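# Assemble two printed parts to match the stand model

## Task

Join the two printed parts so they match the assembled example displayed on the stand. The robot must stay upright and level, because falling or finishing tilted counts as failure. Knocking items over or moving them out of the work area also counts as failure.

## Robot and tools

ROBOT. The LinearBot has an omnidirectional base and a column about 1.7 m tall. A carriage rides up and down the column (lift_m) and holds two identical six-joint arms, left and right, each with a two-finger gripper. The arm bases sit about 0.57 m + lift_m above the floor, and parts of the carriage hang about 0.15 m lower. A hand reaches about 0.78 m from its shoulder but only about 0.38 m below its arm base. A hand is about 0.16 m long and 0.1 m wide (0.14 m open). The parked arm pose is joints 1-6 = 0, 0.05, 0.05, 1.45, 0, 0. There are three cameras: carriage_camera looks forward and about 20 degrees down, and left_wrist_camera and right_wrist_camera look out past each hand's fingertips.

FRAMES. All positions are in metres. In the base frame the origin is on the floor under the base centre, with x forward, y left and z up. The left_hand and right_hand readings use this frame and give the point midway between the finger pads. quat_wxyz is given as w,x,y,z. The hand's z axis runs along the fingers and the fingers open along its y axis. base_odometry is measured from the base's pose at scene start. It is built only from wheel turns, so slip counts as travel, and the heading can drift by a degree or two. Heading is in rad, positive to the left.

TOOL move. One call sends one action and returns the state. You can also request images with cameras: a list of names, ["all"] or []. The "pictures" line lists the returned images in order.
- base: an object with exactly one key, and each value is a relative offset from where the base last measured itself. translate_m (-2 to 2) is forward positive. strafe_m (-2 to 2) is left positive. rotate_rad (-6.3 to 6.3) is counter-clockwise positive.
- joints: absolute targets keyed by name, not offsets.
  - lift_m: 0 to 1.
  - left_/right_joint1_rad: -2.617 to 3.054. This turns the arm about vertical; 0 is forward and positive is left.
  - joint2: 0 to 3.141. This is the shoulder: 0 puts the upper arm back and level, 1.57 upright, 3.14 forward and level.
  - joint3: 0 to 3.141. This is the elbow: 0 is folded, 3.14 stretched.
  - joint4: -1.57 to 1.57. This is wrist pitch; positive raises the fingertips.
  - joint5: -1.57 to 1.57. This is wrist yaw; positive swings the fingertips right.
  - joint6: -2.094 to 2.094. This is roll about the fingers; positive is clockwise seen from the forearm.
  - left_/right_gripper_m: 0 to 0.093, the gap between the pads.
- speeds: optional top speeds for this action only. translate_m and strafe_m take 0.02-0.5 m/s, rotate_rad takes 0.05-1.57 rad/s, and lift_m takes 0.08-0.27 m/s (default 0.25).
- min_time_s: 0.1-8 s, the minimum duration for the arm and gripper motions. Values of 2 or more give straighter, gentler hand paths. A value too short can make the hand overshoot.
- blocking: true (default) waits until everything is at rest. false returns within about 0.5 s while motion continues. A later move overrides only the joints, or base, that it names.
A move with no action just reports the state and images. An unknown key makes the call invalid, and an out-of-range value is refused. After a refusal or an uncommanded stop, the remaining move, wait and finished_scene calls in that reply are skipped. Actions end after 14 s at most.

OTHER TOOLS. wait(seconds 0-10, cameras) lets time pass and returns early once earlier motions settle. stop(cameras) brakes every running motion, but it is not instant: the base coasts. zoom_image(camera, region [x0,y0,x1,y1]) enlarges a region of that camera's latest image. Regions are in pixels from the top-left, at most 504x504, and images are 672x504. finished_scene ends the scene permanently; the assembly must remain correct without the robot.

RESULT LINES.
- move: "done", or the worst status of any motion.
- base_status / joint_status:
  - moving or done.
  - off_target: came to rest short of the target and may still be pushing.
  - contact_stop or time_out: the old target is dropped and the motion holds where it stopped.
  - not_followed: a safety check blocked the arm targets, usually because the arms would come too close to each other.
  - limit_stop_at_motor_heat: the arm stopped for heat.
- joint_positions: the current readings.
- motor_effort: percent of maximum, with the peak during the last action in brackets. It is noisy and biased.
- joint torques: in N m. Joints 1-3 wrap at ±28.
- on_its_own: actions the robot took without a command.
- Motor temperatures: one block per arm (joints, then gripper).
- MOTOR HOT: a motor is at or above 75 °C. At 100 °C the arm goes limp for 30-60 s.
Hand readings at long reach tend to sit above the true hand. A firm grip reads slightly narrower than the part, and a gripper closed on nothing reads 0.000-0.003.

GRIPPING. Contact begins near the reading at first touch. About 0.005 m below that, the gripper squeezes at full force (roughly 45-70 N per pad). To release, command a gap well above the current reading. The fingertips taper to about 0.005 m thick.

CAUTIONS.
- Never let the arms collide or press on each other, including fingers and wrist cameras; that can end the scene.
- If both arms are blocked, free them one at a time. Send each arm its current readings with joint 1 turned away from the other arm.
- Arms have no contact stop and keep pushing, which heats the motors. Relieve an arm by sending its current readings as targets.
- Park arms while thinking or driving, because outstretched arms overheat.
- Keep joint 2 above 0.8 before swinging joint 1 outward 0.5 rad or more, or the elbow may strike the column.
- Approach parts slowly in small straight steps. Lift carefully, never drop parts from height, and never release a part while it is moving.
- Avoid hard knocks on furniture and anything that tips the robot. Risks include a high carriage, loaded outstretched arms, sudden stops, fast swings of loaded arms, and pulling against fixed objects.
- After a base contact_stop, back off about 0.2 m rather than repeating the drive.
- Keep everything inside the work area.

Each tool is called after "Request:" as name(argument=value, ...) on one line, values as JSON.

## Session

Request:
move()

Scene clock: 0.00 s.
Joint torques (N m): no reading
Motor temperatures (°C): left_arm=[22 23 20 22 22 21 22] | right_arm=[22 22 20 22 20 19 22]
base_odometry: x=+0.000 y=+0.000 heading=+0.000
base_status: not commanded
joint_positions: lift_m=+0.300 left_joint1_rad=+0.016 left_joint2_rad=+0.062 left_joint3_rad=+0.040 left_joint4_rad=+1.411 left_joint5_rad=+0.020 left_joint6_rad=+0.026 left_gripper_m=+0.09396 right_joint1_rad=-0.002 right_joint2_rad=+0.066 right_joint3_rad=+0.045 right_joint4_rad=+1.459 right_joint5_rad=-0.029 right_joint6_rad=-0.028 right_gripper_m=+0.09396
joint_status: not commanded
motor_effort: lift_m=+16 drive_wheels=-1
left_hand: x=+0.2619 y=+0.3058 z=+1.3212 quat_wxyz=(+0.996, +0.011, +0.090, +0.020) (m; base frame)
right_hand: x=+0.2501 y=-0.3036 z=+1.3244 quat_wxyz=(+0.998, -0.015, +0.066, -0.014) (m; base frame)
pictures: carriage_camera, left_wrist_camera, right_wrist_camera

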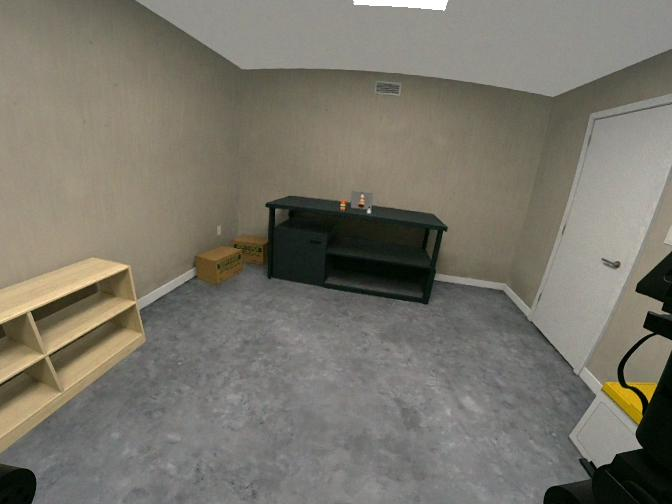

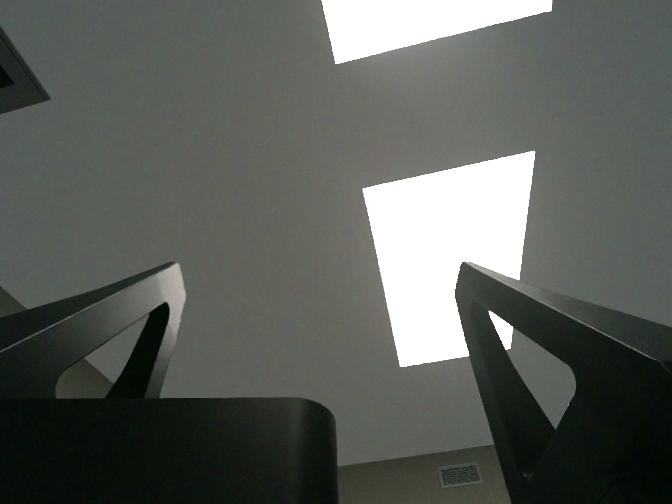

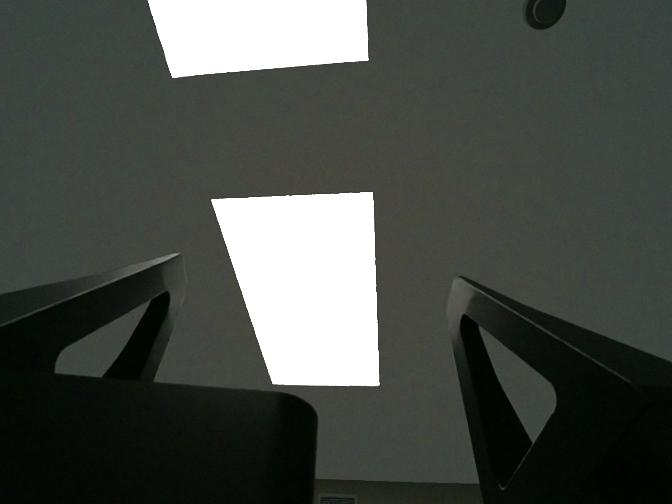

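Request:
zoom_image(camera="carriage_camera", region=[300, 170, 420, 240])

Request:
zoom_image(camera="carriage_camera", region=[230, 160, 480, 320])

Scaled by 4.200 from the camera's 672x504 image, which has a finer 960x720 frame.

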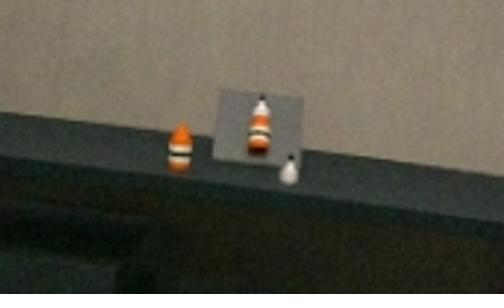

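Scaled by 2.016 from the camera's 672x504 image, which has a finer 960x720 frame.

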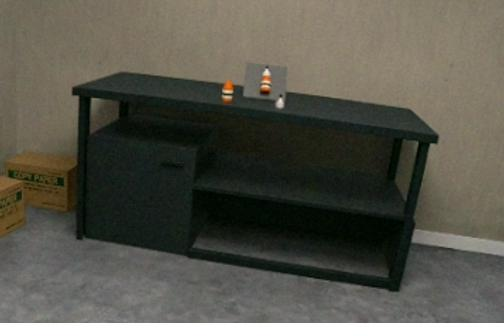

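Request:
move(base={"rotate_rad": 0.15})

Request:
move(base={"translate_m": 1.4})

Request:
move(base={"rotate_rad": -0.5}, cameras=["carriage_camera"])

Scene clock: 11.07 s.
Joint torques (N m): left_arm=[-0.18 3.62 5.19 -0.1 0.11 -0.07] | right_arm=[-0.09 4.22 6.83 -0.19 -0.07 -0.05]
move: done
base_odometry: x=+0.000 y=+0.000 heading=+0.149
base_status: done
joint_positions: lift_m=+0.300 left_joint1_rad=+0.016 left_joint2_rad=+0.062 left_joint3_rad=+0.040 left_joint4_rad=+1.411 left_joint5_rad=+0.020 left_joint6_rad=+0.026 left_gripper_m=+0.09396 right_joint1_rad=-0.002 right_joint2_rad=+0.066 right_joint3_rad=+0.045 right_joint4_rad=+1.459 right_joint5_rad=-0.029 right_joint6_rad=-0.028 right_gripper_m=+0.09396
joint_status: not commanded
motor_effort: lift_m=+16(17) drive_wheels=-5(9)
left_hand: x=+0.2619 y=+0.3058 z=+1.3212 quat_wxyz=(+0.996, +0.011, +0.090, +0.020) (m; base frame)
right_hand: x=+0.2501 y=-0.3036 z=+1.3244 quat_wxyz=(+0.998, -0.015, +0.066, -0.014) (m; base frame)
pictures: none

Scene clock: 16.17 s.
Joint torques (N m): left_arm=[-0.27 3.58 5.3 -0.11 0.11 -0.07] | right_arm=[-0.01 4.42 6.8 -0.18 -0.09 -0.07]
move: done
base_odometry: x=+1.384 y=+0.211 heading=+0.151
base_status: done
joint_positions: lift_m=+0.300 left_joint1_rad=+0.016 left_joint2_rad=+0.062 left_joint3_rad=+0.040 left_joint4_rad=+1.411 left_joint5_rad=+0.020 left_joint6_rad=+0.026 left_gripper_m=+0.09396 right_joint1_rad=-0.002 right_joint2_rad=+0.066 right_joint3_rad=+0.045 right_joint4_rad=+1.459 right_joint5_rad=-0.029 right_joint6_rad=-0.028 right_gripper_m=+0.09396
joint_status: not commanded
motor_effort: lift_m=+17(17) drive_wheels=-8(16)
left_hand: x=+0.2619 y=+0.3058 z=+1.3212 quat_wxyz=(+0.996, +0.011, +0.090, +0.020) (m; base frame)
right_hand: x=+0.2501 y=-0.3036 z=+1.3244 quat_wxyz=(+0.998, -0.015, +0.066, -0.014) (m; base frame)
pictures: none

Scene clock: 18.07 s.
Joint torques (N m): left_arm=[-0.34 3.54 5.31 -0.13 0.13 -0.04] | right_arm=[-0.05 4.41 6.75 -0.17 -0.06 -0.05]
move: done
base_odometry: x=+1.384 y=+0.211 heading=-0.349
base_status: done
joint_positions: lift_m=+0.300 left_joint1_rad=+0.016 left_joint2_rad=+0.062 left_joint3_rad=+0.040 left_joint4_rad=+1.411 left_joint5_rad=+0.020 left_joint6_rad=+0.026 left_gripper_m=+0.09396 right_joint1_rad=-0.002 right_joint2_rad=+0.066 right_joint3_rad=+0.045 right_joint4_rad=+1.459 right_joint5_rad=-0.029 right_joint6_rad=-0.028 right_gripper_m=+0.09396
joint_status: not commanded
motor_effort: lift_m=+17(17) drive_wheels=+5(10)
left_hand: x=+0.2619 y=+0.3058 z=+1.3212 quat_wxyz=(+0.996, +0.011, +0.090, +0.020) (m; base frame)
right_hand: x=+0.2502 y=-0.3036 z=+1.3244 quat_wxyz=(+0.998, -0.015, +0.066, -0.014) (m; base frame)
pictures: carriage_camera

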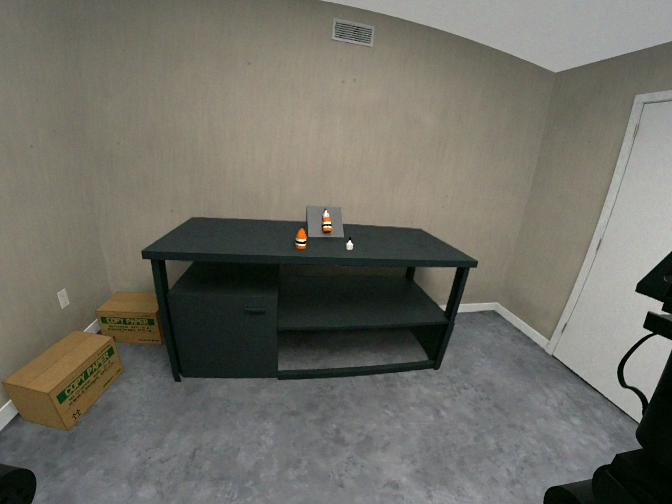

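Request:
zoom_image(camera="carriage_camera", region=[275, 190, 375, 265])

Scaled by 5.040 from the camera's 672x504 image, which has a finer 960x720 frame.

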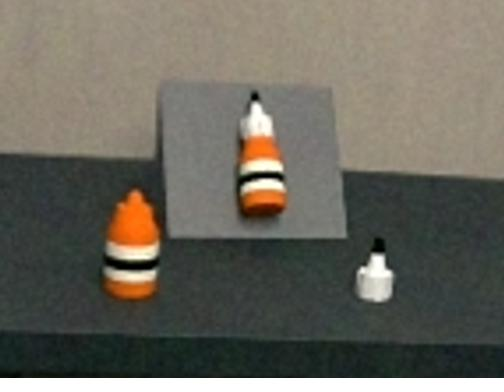

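Request:
move(joints={"left_joint2_rad":1.57,"left_joint3_rad":1.57,"left_joint4_rad":0,"right_joint2_rad":1.57,"right_joint3_rad":1.57,"right_joint4_rad":-1.5,"left_joint1_rad":0,"left_joint5_rad":0,"left_joint6_rad":0,"right_joint1_rad":0,"right_joint5_rad":0,"right_joint6_rad":0}, cameras=["all"])

Request:
move(joints={"left_joint2_rad":1.2,"left_joint3_rad":1.2,"left_joint4_rad":-0.8,"right_joint2_rad":1.57,"right_joint3_rad":1.2,"right_joint4_rad":-1.2})

Scene clock: 43.63 s.
Joint torques (N m): left_arm=[-0.87 -6.43 9.5 1.87 -0.06 -0.08] | right_arm=[0.17 -5.52 9.54 0.37 0.04 0.04]
Motor temperatures (°C): left_arm=[22 25 25 22 22 21 22] | right_arm=[22 23 22 22 20 19 22]
move: done
base_odometry: x=+1.384 y=+0.211 heading=-0.349
base_status: not commanded
joint_positions: lift_m=+0.300 left_joint1_rad=+0.008 left_joint2_rad=+1.556 left_joint3_rad=+1.539 left_joint4_rad=+0.019 left_joint5_rad=+0.017 left_joint6_rad=+0.009 left_gripper_m=+0.09396 right_joint1_rad=-0.002 right_joint2_rad=+1.558 right_joint3_rad=+1.542 right_joint4_rad=-1.485 right_joint5_rad=-0.013 right_joint6_rad=-0.009 right_gripper_m=+0.09396
joint_status: all done
motor_effort: lift_m=+17(17) drive_wheels=+6(6)
left_hand: x=+0.7245 y=+0.3095 z=+1.3266 quat_wxyz=(+0.708, +0.006, +0.706, +0.000) (m; base frame)
right_hand: x=+0.4944 y=-0.3068 z=+1.0789 quat_wxyz=(+0.035, -0.004, +0.999, +0.006) (m; base frame)
pictures: carriage_camera, left_wrist_camera, right_wrist_camera

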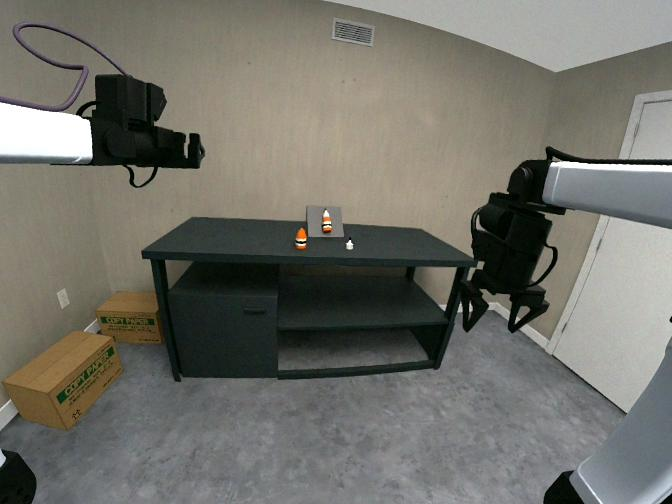

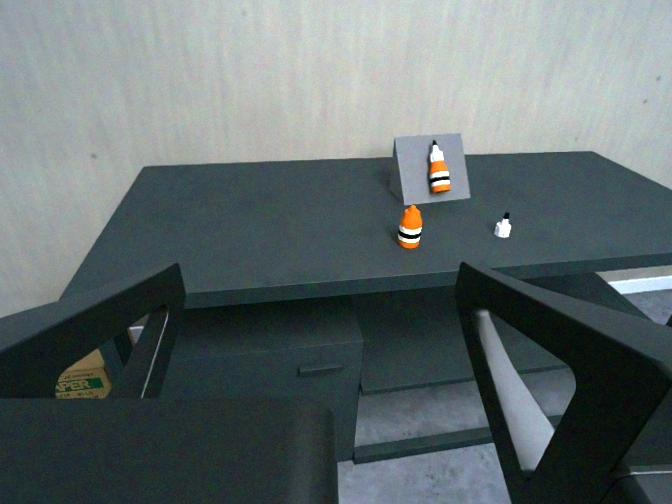

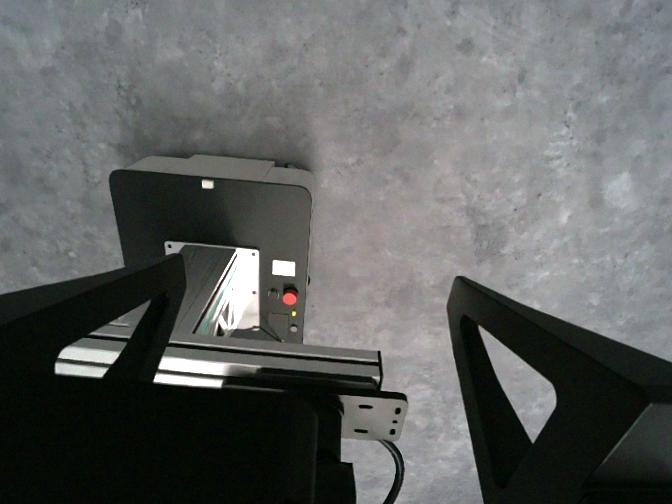

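Scene clock: 45.07 s.
Joint torques (N m): left_arm=[-0.95 -5.78 5.48 1.58 -0.08 -0.12] | right_arm=[0.09 -5.89 6.22 0.6 0.03 0.04]
move: done
base_odometry: x=+1.384 y=+0.211 heading=-0.349
base_status: not commanded
joint_positions: lift_m=+0.300 left_joint1_rad=+0.008 left_joint2_rad=+1.220 left_joint3_rad=+1.216 left_joint4_rad=-0.781 left_joint5_rad=+0.016 left_joint6_rad=+0.009 left_gripper_m=+0.09396 right_joint1_rad=-0.002 right_joint2_rad=+1.561 right_joint3_rad=+1.206 right_joint4_rad=-1.218 right_joint5_rad=-0.012 right_joint6_rad=-0.009 right_gripper_m=+0.09396
joint_status: all done
motor_effort: lift_m=+17(17) drive_wheels=+5(6)
left_hand: x=+0.5644 y=+0.3084 z=+1.1378 quat_wxyz=(+0.383, +0.004, +0.924, -0.004) (m; base frame)
right_hand: x=+0.4822 y=-0.3070 z=+0.9935 quat_wxyz=(-0.001, -0.004, +1.000, +0.006) (m; base frame)
pictures: none

Request:
move(base={"strafe_m": 0.17}, joints={"lift_m":0.4})

Request:
move(base={"translate_m": 0.55}, cameras=["all"])

Scene clock: 61.00 s.
Joint torques (N m): left_arm=[-0.65 -4.98 5.96 1.58 -0.01 -0.19] | right_arm=[-0.17 -6.24 6.67 0.52 0 0.02]
move: done
base_odometry: x=+1.442 y=+0.371 heading=-0.350
base_status: done
joint_positions: lift_m=+0.400 left_joint1_rad=+0.005 left_joint2_rad=+1.211 left_joint3_rad=+1.209 left_joint4_rad=-0.792 left_joint5_rad=+0.012 left_joint6_rad=+0.008 left_gripper_m=+0.09396 right_joint1_rad=+0.001 right_joint2_rad=+1.564 right_joint3_rad=+1.202 right_joint4_rad=-1.212 right_joint5_rad=-0.009 right_joint6_rad=-0.008 right_gripper_m=+0.09396
joint_status: all done
motor_effort: lift_m=+18(22) drive_wheels=-7(11)
left_hand: x=+0.5608 y=+0.3080 z=+1.2359 quat_wxyz=(+0.379, +0.004, +0.925, -0.003) (m; base frame)
right_hand: x=+0.4824 y=-0.3067 z=+1.0915 quat_wxyz=(-0.001, -0.005, +1.000, +0.004) (m; base frame)
pictures: none

Scene clock: 64.27 s.
Joint torques (N m): left_arm=[-0.5 -4.82 6.06 1.65 0.05 -0.09] | right_arm=[-0.17 -6.34 6.64 0.48 0.01 0.03]
move: done
base_odometry: x=+1.959 y=+0.183 heading=-0.349
base_status: done
joint_positions: lift_m=+0.400 left_joint1_rad=+0.004 left_joint2_rad=+1.211 left_joint3_rad=+1.209 left_joint4_rad=-0.793 left_joint5_rad=+0.012 left_joint6_rad=+0.008 left_gripper_m=+0.09396 right_joint1_rad=+0.001 right_joint2_rad=+1.564 right_joint3_rad=+1.202 right_joint4_rad=-1.209 right_joint5_rad=-0.008 right_joint6_rad=-0.008 right_gripper_m=+0.09396
joint_status: not commanded
motor_effort: lift_m=+18(18) drive_wheels=-5(9)
left_hand: x=+0.5605 y=+0.3078 z=+1.2359 quat_wxyz=(+0.379, +0.004, +0.926, -0.003) (m; base frame)
right_hand: x=+0.4831 y=-0.3067 z=+1.0915 quat_wxyz=(+0.000, -0.005, +1.000, +0.004) (m; base frame)
pictures: carriage_camera, left_wrist_camera, right_wrist_camera

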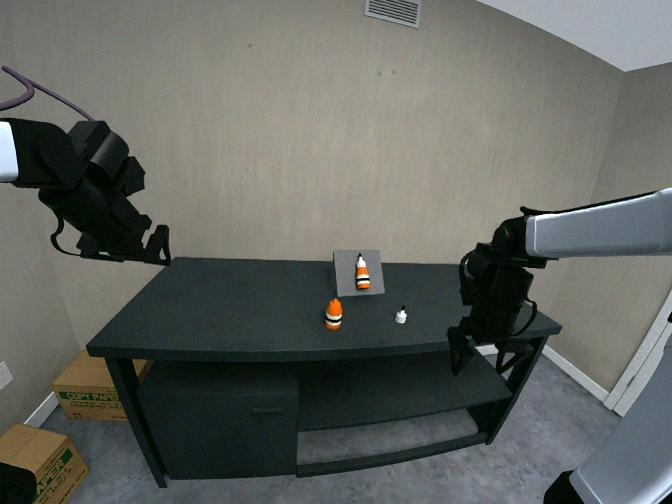

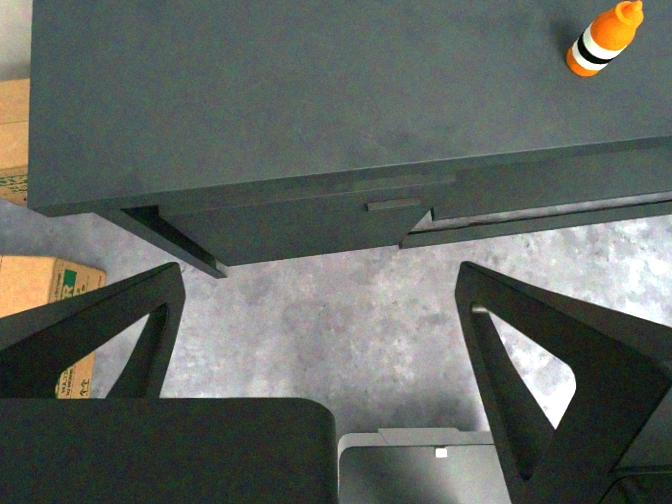

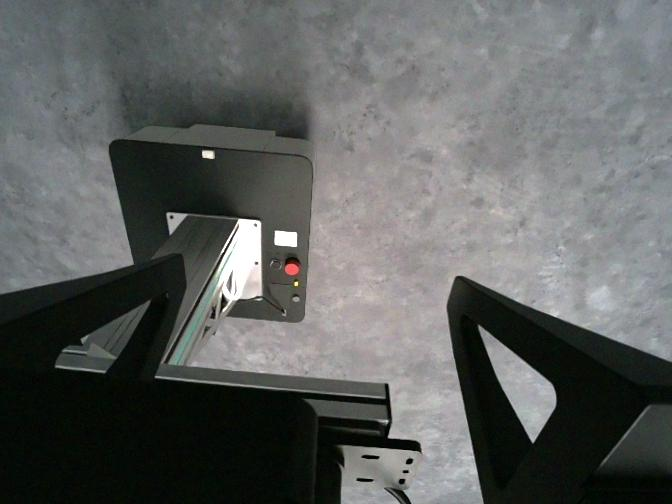

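Request:
move(base={"rotate_rad": 0.16}, cameras=["all"])

Scene clock: 91.57 s.
Joint torques (N m): left_arm=[-0.65 -4.94 5.82 1.66 0.07 -0.1] | right_arm=[-0.08 -6.34 6.72 0.48 0 0.02]
Motor temperatures (°C): left_arm=[22 26 25 27 22 21 22] | right_arm=[22 25 24 22 20 19 22]
move: done
base_odometry: x=+1.959 y=+0.183 heading=-0.190
base_status: done
joint_positions: lift_m=+0.400 left_joint1_rad=+0.003 left_joint2_rad=+1.211 left_joint3_rad=+1.209 left_joint4_rad=-0.793 left_joint5_rad=+0.010 left_joint6_rad=+0.007 left_gripper_m=+0.09396 right_joint1_rad=+0.001 right_joint2_rad=+1.564 right_joint3_rad=+1.202 right_joint4_rad=-1.208 right_joint5_rad=-0.008 right_joint6_rad=-0.008 right_gripper_m=+0.09396
joint_status: not commanded
motor_effort: lift_m=+18(18) drive_wheels=+4(6)
left_hand: x=+0.5605 y=+0.3079 z=+1.2358 quat_wxyz=(+0.379, +0.004, +0.926, -0.002) (m; base frame)
right_hand: x=+0.4833 y=-0.3070 z=+1.0915 quat_wxyz=(+0.000, -0.004, +1.000, +0.004) (m; base frame)
pictures: carriage_camera, left_wrist_camera, right_wrist_camera

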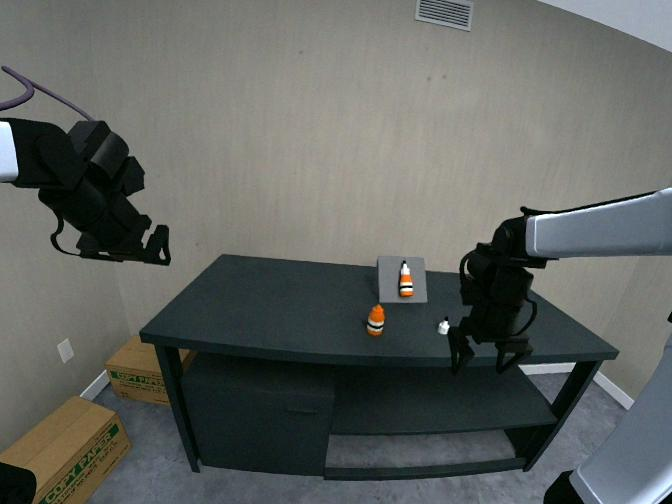

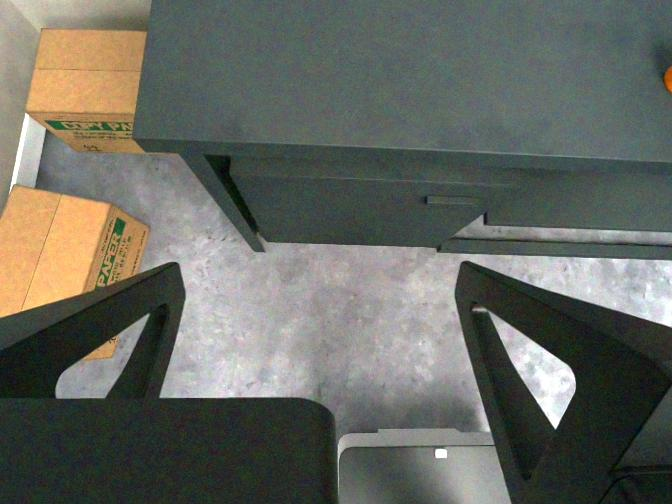

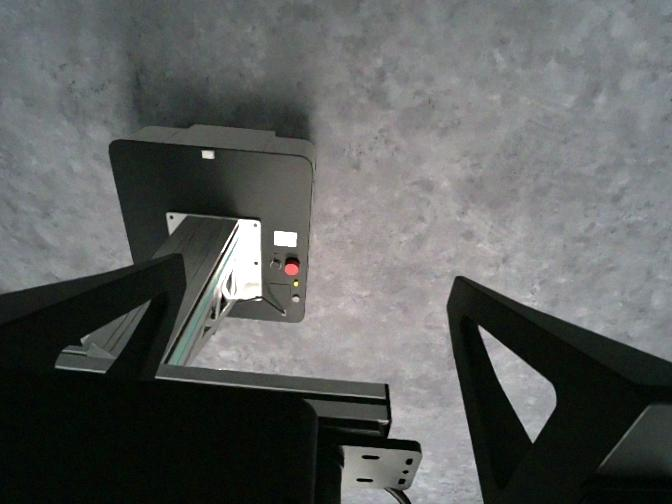

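Request:
move(base={"translate_m": 0.29}, speeds={"translate_m": 0.25}, cameras=["all"])

Scene clock: 105.27 s.
Joint torques (N m): left_arm=[-0.51 -4.94 5.87 1.59 0.01 -0.11] | right_arm=[-0.18 -6.16 6.64 0.5 -0.02 0.03]
move: done
base_odometry: x=+2.244 y=+0.129 heading=-0.188
base_status: done
joint_positions: lift_m=+0.400 left_joint1_rad=+0.003 left_joint2_rad=+1.211 left_joint3_rad=+1.209 left_joint4_rad=-0.793 left_joint5_rad=+0.010 left_joint6_rad=+0.007 left_gripper_m=+0.09396 right_joint1_rad=+0.001 right_joint2_rad=+1.564 right_joint3_rad=+1.202 right_joint4_rad=-1.208 right_joint5_rad=-0.008 right_joint6_rad=-0.008 right_gripper_m=+0.09396
joint_status: not commanded
motor_effort: lift_m=+18(18) drive_wheels=-8(13)
left_hand: x=+0.5605 y=+0.3079 z=+1.2358 quat_wxyz=(+0.379, +0.004, +0.926, -0.002) (m; base frame)
right_hand: x=+0.4833 y=-0.3070 z=+1.0915 quat_wxyz=(+0.000, -0.004, +1.000, +0.004) (m; base frame)
pictures: carriage_camera, left_wrist_camera, right_wrist_camera

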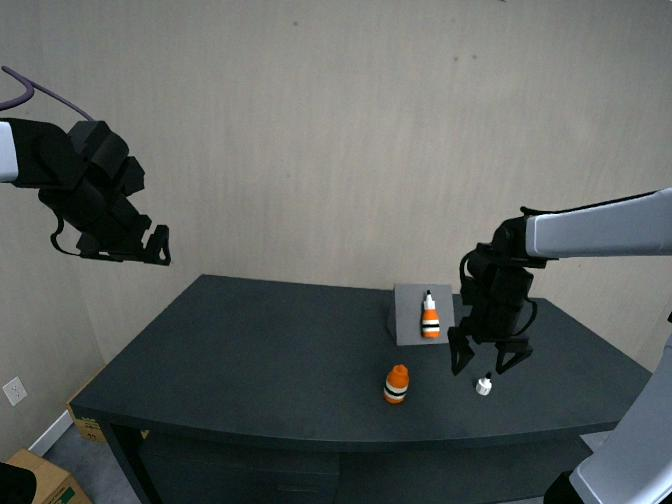

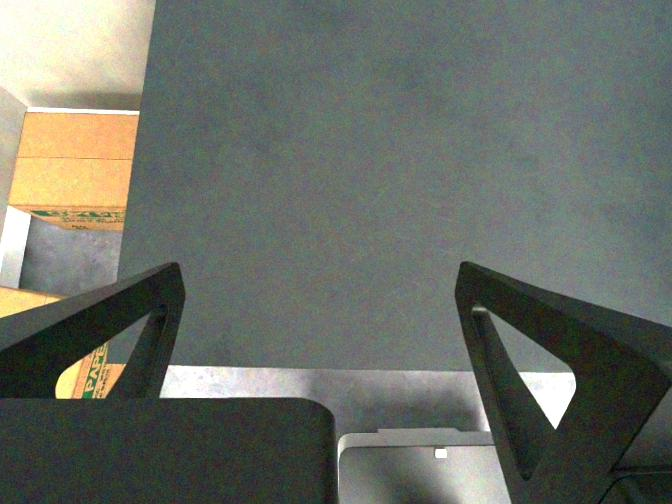

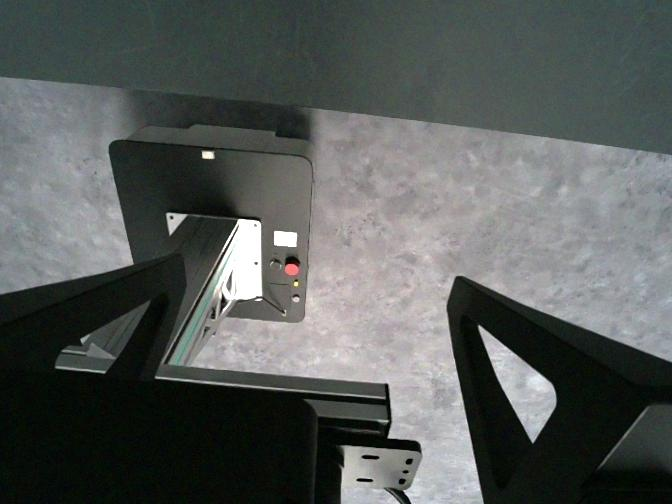

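Request:
move(joints={"right_joint1_rad":-0.3,"right_joint2_rad":2.0,"right_joint3_rad":1.7,"right_joint4_rad":-1.27,"left_joint2_rad":0.05,"left_joint3_rad":0.05,"left_joint4_rad":1.45}, cameras=["all"])

Scene clock: 115.10 s.
Joint torques (N m): left_arm=[-0.57 2.63 3.85 -0.07 0.01 -0.11] | right_arm=[-0.24 -9.77 9.52 0.19 -0.04 0.03]
move: done
base_odometry: x=+2.244 y=+0.129 heading=-0.188
base_status: not commanded
joint_positions: lift_m=+0.400 left_joint1_rad=+0.003 left_joint2_rad=+0.062 left_joint3_rad=+0.065 left_joint4_rad=+1.436 left_joint5_rad=+0.010 left_joint6_rad=+0.007 left_gripper_m=+0.09396 right_joint1_rad=-0.298 right_joint2_rad=+1.985 right_joint3_rad=+1.672 right_joint4_rad=-1.255 right_joint5_rad=-0.006 right_joint6_rad=-0.008 right_gripper_m=+0.09396
joint_status: all done
motor_effort: lift_m=+18(18) drive_wheels=-8(8)
left_hand: x=+0.2484 y=+0.3070 z=+1.4291 quat_wxyz=(+0.998, +0.005, +0.066, +0.005) (m; base frame)
right_hand: x=+0.5768 y=-0.4185 z=+1.0814 quat_wxyz=(+0.002, +0.144, +0.989, +0.003) (m; base frame)
pictures: carriage_camera, left_wrist_camera, right_wrist_camera

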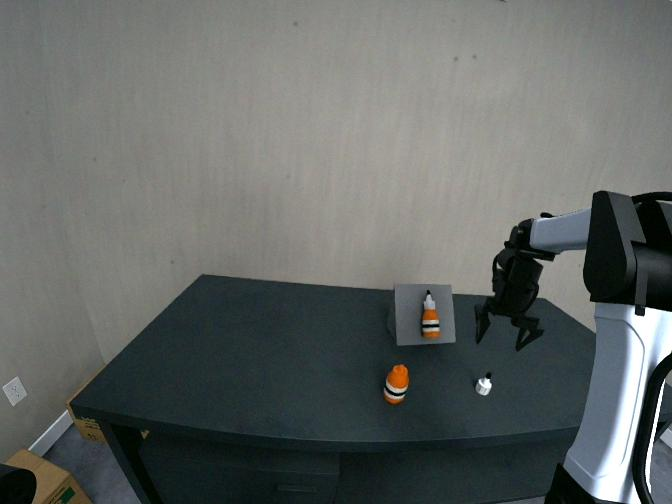

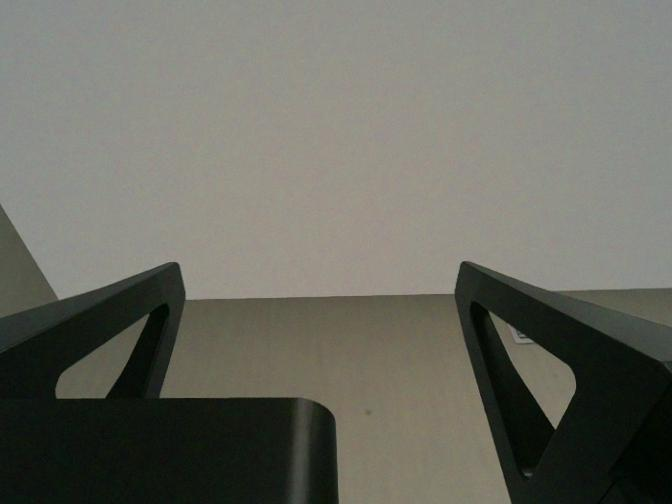

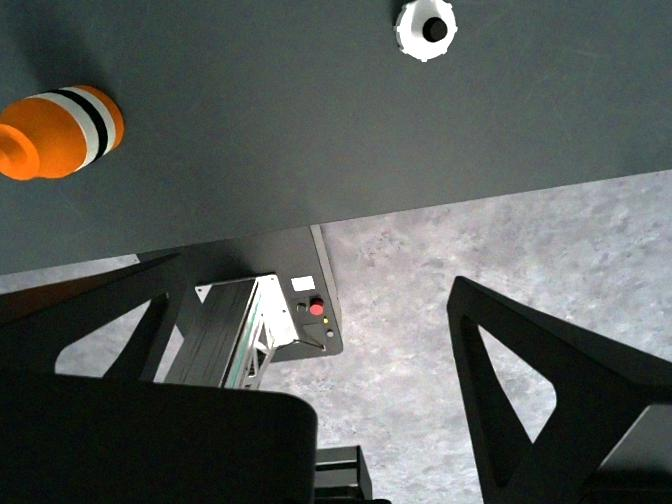

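Request:
zoom_image(camera="right_wrist_camera", region=[370, 0, 490, 90])

Request:
zoom_image(camera="right_wrist_camera", region=[0, 40, 180, 200])

Request:
zoom_image(camera="carriage_camera", region=[370, 280, 510, 410])

Scaled by 4.200 from the camera's 672x504 image, which has a finer 960x720 frame.

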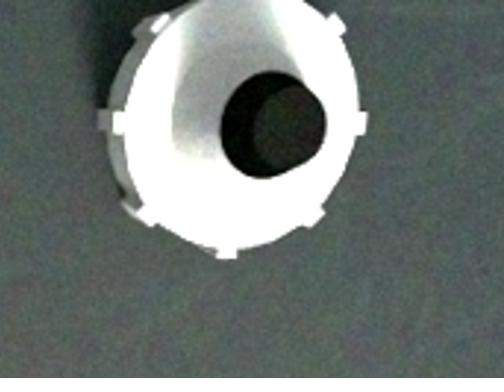

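Scaled by 2.800 from the camera's 672x504 image, which has a finer 960x720 frame.

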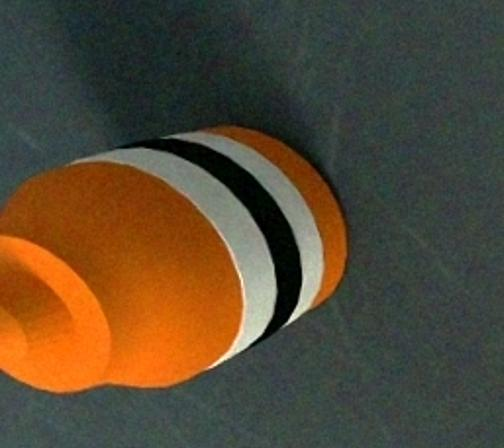

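Scaled by 3.600 from the camera's 672x504 image, which has a finer 960x720 frame.

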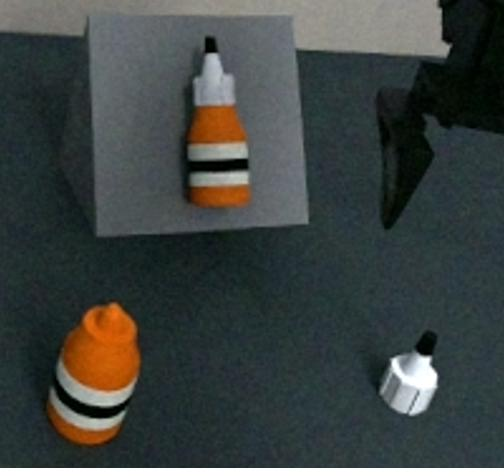

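Request:
move(joints={"right_joint1_rad":-0.42,"right_joint2_rad":2.37,"right_joint3_rad":2.08,"right_joint4_rad":-1.27}, min_time_s=1.5, cameras=["carriage_camera","right_wrist_camera"])

Scene clock: 140.13 s.
Joint torques (N m): left_arm=[-0.49 2.95 3.54 -0.12 -0.01 -0.14] | right_arm=[-0.75 -12.37 9.63 0.29 -0.01 0.02]
move: done
base_odometry: x=+2.244 y=+0.129 heading=-0.188
base_status: not commanded
joint_positions: lift_m=+0.400 left_joint1_rad=+0.003 left_joint2_rad=+0.062 left_joint3_rad=+0.065 left_joint4_rad=+1.438 left_joint5_rad=+0.010 left_joint6_rad=+0.007 left_gripper_m=+0.09396 right_joint1_rad=-0.413 right_joint2_rad=+2.349 right_joint3_rad=+2.052 right_joint4_rad=-1.261 right_joint5_rad=-0.006 right_joint6_rad=-0.008 right_gripper_m=+0.09396
joint_status: all done
motor_effort: lift_m=+18(18) drive_wheels=-8(8)
left_hand: x=+0.2479 y=+0.3070 z=+1.4292 quat_wxyz=(+0.998, +0.005, +0.065, +0.005) (m; base frame)
right_hand: x=+0.6366 y=-0.4921 z=+1.0316 quat_wxyz=(+0.007, +0.201, +0.980, +0.002) (m; base frame)
pictures: carriage_camera, right_wrist_camera

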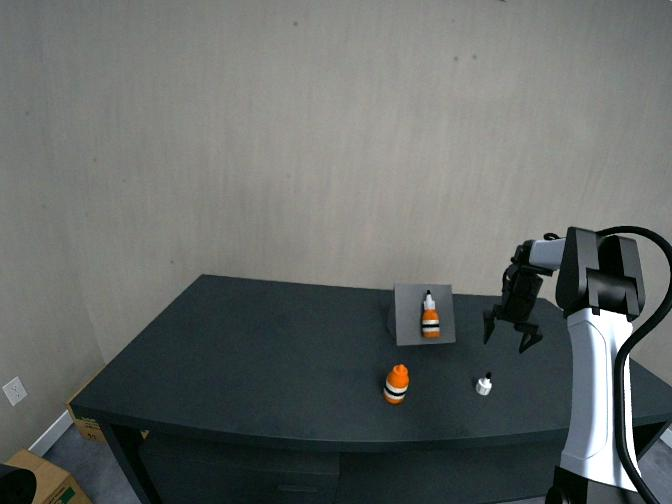

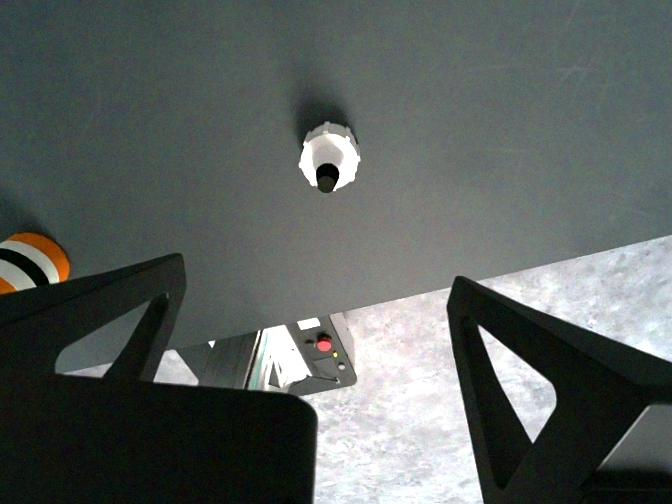

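Request:
move(joints={"lift_m":0.32}, cameras=["carriage_camera","right_wrist_camera"])

Scene clock: 152.47 s.
Joint torques (N m): left_arm=[-0.66 2.89 4.19 -0.11 0.02 -0.12] | right_arm=[-0.61 -13.89 8.49 0.29 -0.02 0.03]
Motor temperatures (°C): left_arm=[22 25 25 24 22 21 22] | right_arm=[22 32 28 22 20 19 22]
move: done
base_odometry: x=+2.244 y=+0.129 heading=-0.188
base_status: not commanded
joint_positions: lift_m=+0.320 left_joint1_rad=+0.003 left_joint2_rad=+0.060 left_joint3_rad=+0.060 left_joint4_rad=+1.441 left_joint5_rad=+0.010 left_joint6_rad=+0.007 left_gripper_m=+0.09396 right_joint1_rad=-0.413 right_joint2_rad=+2.364 right_joint3_rad=+2.063 right_joint4_rad=-1.261 right_joint5_rad=-0.006 right_joint6_rad=-0.008 right_gripper_m=+0.09396
joint_status: all done
motor_effort: lift_m=+14(15) drive_wheels=-8(8)
left_hand: x=+0.2482 y=+0.3070 z=+1.3482 quat_wxyz=(+0.998, +0.005, +0.065, +0.005) (m; base frame)
right_hand: x=+0.6383 y=-0.4928 z=+0.9486 quat_wxyz=(+0.005, +0.201, +0.980, +0.002) (m; base frame)
pictures: carriage_camera, right_wrist_camera

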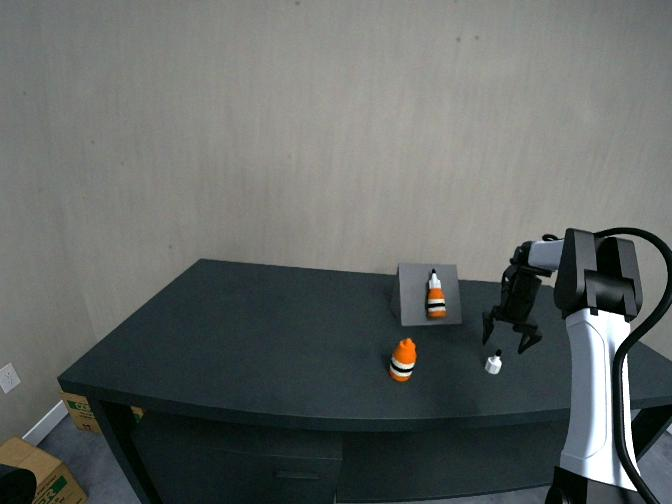

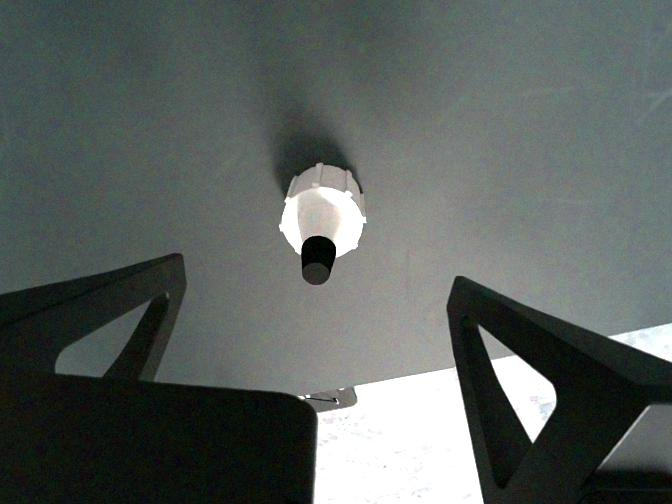

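Request:
move(joints={"lift_m":0.275}, cameras=["carriage_camera","right_wrist_camera"])

Scene clock: 162.43 s.
Joint torques (N m): left_arm=[-0.68 3.04 4.22 -0.12 -0.01 -0.13] | right_arm=[-0.79 -14.12 8.44 0.26 -0.03 0.06]
move: done
base_odometry: x=+2.244 y=+0.129 heading=-0.188
base_status: not commanded
joint_positions: lift_m=+0.275 left_joint1_rad=+0.003 left_joint2_rad=+0.059 left_joint3_rad=+0.060 left_joint4_rad=+1.441 left_joint5_rad=+0.010 left_joint6_rad=+0.007 left_gripper_m=+0.09396 right_joint1_rad=-0.413 right_joint2_rad=+2.366 right_joint3_rad=+2.064 right_joint4_rad=-1.262 right_joint5_rad=-0.006 right_joint6_rad=-0.008 right_gripper_m=+0.09396
joint_status: all done
motor_effort: lift_m=+15(15) drive_wheels=+6(8)
left_hand: x=+0.2480 y=+0.3070 z=+1.3032 quat_wxyz=(+0.998, +0.005, +0.065, +0.005) (m; base frame)
right_hand: x=+0.6383 y=-0.4928 z=+0.9027 quat_wxyz=(+0.004, +0.201, +0.980, +0.002) (m; base frame)
pictures: carriage_camera, right_wrist_camera

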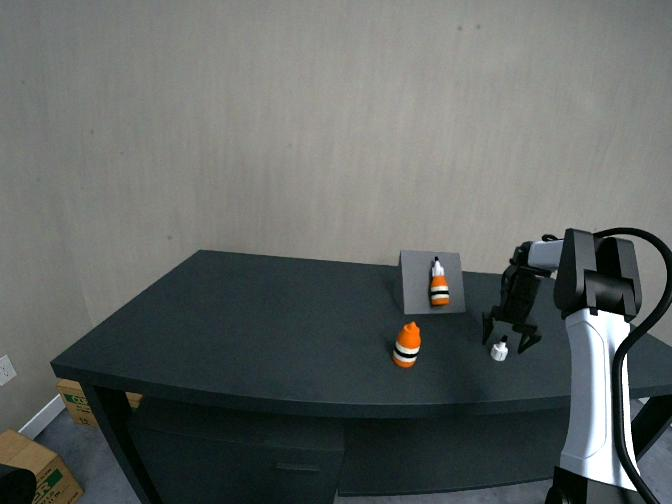

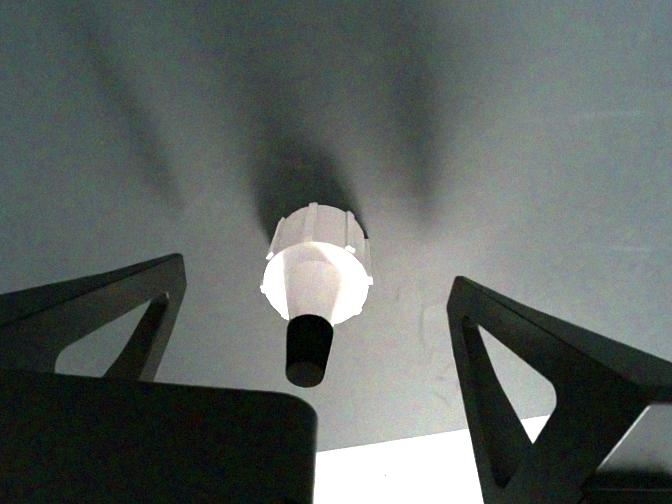

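Request:
move(joints={"lift_m":0.257,"right_joint2_rad":2.355,"right_joint3_rad":2.075}, cameras=["carriage_camera","right_wrist_camera"])

Request:
zoom_image(camera="carriage_camera", region=[450, 290, 570, 380])

Scene clock: 168.43 s.
Joint torques (N m): left_arm=[-0.68 3.1 4.08 -0.17 0.05 -0.15] | right_arm=[-0.64 -15.65 8.02 0.29 -0.02 0.04]
move: done
base_odometry: x=+2.244 y=+0.129 heading=-0.188
base_status: not commanded
joint_positions: lift_m=+0.257 left_joint1_rad=+0.003 left_joint2_rad=+0.059 left_joint3_rad=+0.058 left_joint4_rad=+1.444 left_joint5_rad=+0.010 left_joint6_rad=+0.007 left_gripper_m=+0.09396 right_joint1_rad=-0.413 right_joint2_rad=+2.366 right_joint3_rad=+2.064 right_joint4_rad=-1.263 right_joint5_rad=-0.006 right_joint6_rad=-0.008 right_gripper_m=+0.09396
joint_status: all done
motor_effort: lift_m=+15(16) drive_wheels=-7(8)
left_hand: x=+0.2475 y=+0.3070 z=+1.2849 quat_wxyz=(+0.998, +0.005, +0.064, +0.005) (m; base frame)
right_hand: x=+0.6381 y=-0.4927 z=+0.8847 quat_wxyz=(+0.004, +0.201, +0.980, +0.002) (m; base frame)
pictures: carriage_camera, right_wrist_camera

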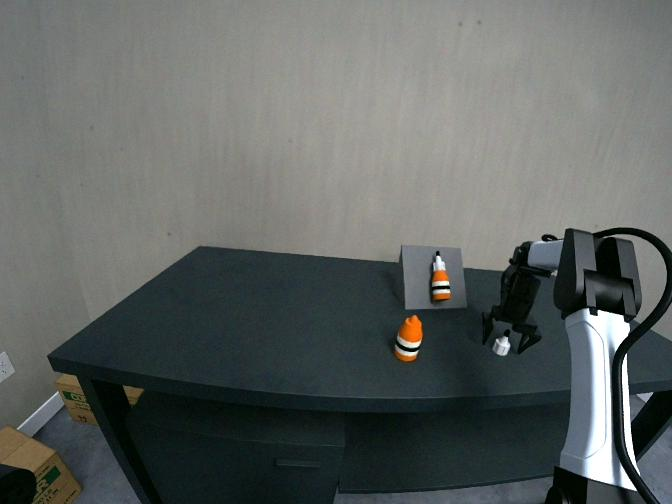

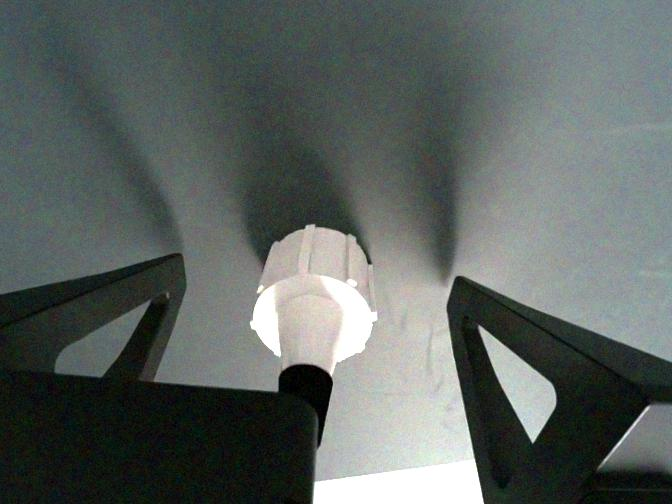

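Scaled by 4.200 from the camera's 672x504 image, which has a finer 960x720 frame.

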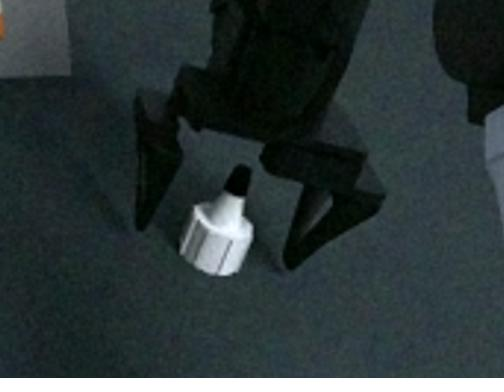

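Request:
move(joints={"lift_m":0.253,"right_gripper_m":0.05})

Request:
move(joints={"right_gripper_m":0.032}, min_time_s=1.0, cameras=["right_wrist_camera"])

Scene clock: 173.97 s.
Joint torques (N m): left_arm=[-0.58 3.11 4.19 -0.15 -0.01 -0.13] | right_arm=[-0.75 -15.71 7.8 0.32 -0.04 0.04]
Motor temperatures (°C): left_arm=[22 25 25 24 22 21 22] | right_arm=[22 37 28 22 20 19 22]
move: done
base_odometry: x=+2.244 y=+0.129 heading=-0.188
base_status: not commanded
joint_positions: lift_m=+0.253 left_joint1_rad=+0.003 left_joint2_rad=+0.059 left_joint3_rad=+0.057 left_joint4_rad=+1.445 left_joint5_rad=+0.010 left_joint6_rad=+0.007 left_gripper_m=+0.09396 right_joint1_rad=-0.413 right_joint2_rad=+2.366 right_joint3_rad=+2.064 right_joint4_rad=-1.265 right_joint5_rad=-0.006 right_joint6_rad=-0.008 right_gripper_m=+0.05007
joint_status: all done
motor_effort: lift_m=+14(15) drive_wheels=+6(8)
left_hand: x=+0.2476 y=+0.3070 z=+1.2808 quat_wxyz=(+0.998, +0.005, +0.064, +0.005) (m; base frame)
right_hand: x=+0.6375 y=-0.4924 z=+0.8808 quat_wxyz=(+0.002, +0.201, +0.980, +0.003) (m; base frame)
pictures: none

Scene clock: 175.23 s.
Joint torques (N m): left_arm=[-0.64 3.08 4.44 -0.17 -0.01 -0.1] | right_arm=[-0.64 -15.66 7.87 0.28 -0.01 0.02]
move: done
base_odometry: x=+2.244 y=+0.129 heading=-0.188
base_status: not commanded
joint_positions: lift_m=+0.253 left_joint1_rad=+0.003 left_joint2_rad=+0.059 left_joint3_rad=+0.057 left_joint4_rad=+1.445 left_joint5_rad=+0.010 left_joint6_rad=+0.007 left_gripper_m=+0.09396 right_joint1_rad=-0.413 right_joint2_rad=+2.366 right_joint3_rad=+2.064 right_joint4_rad=-1.265 right_joint5_rad=-0.006 right_joint6_rad=-0.008 right_gripper_m=+0.03575
joint_status: all done
motor_effort: lift_m=+14(14) drive_wheels=+6(8)
left_hand: x=+0.2476 y=+0.3070 z=+1.2808 quat_wxyz=(+0.998, +0.005, +0.064, +0.005) (m; base frame)
right_hand: x=+0.6375 y=-0.4924 z=+0.8808 quat_wxyz=(+0.002, +0.201, +0.980, +0.003) (m; base frame)
pictures: right_wrist_camera

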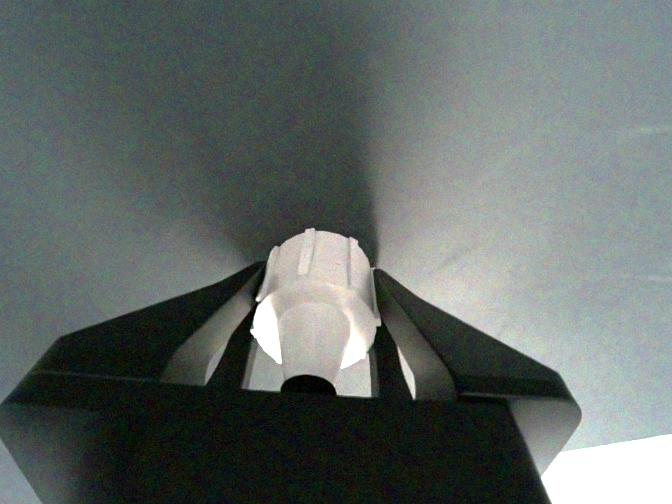

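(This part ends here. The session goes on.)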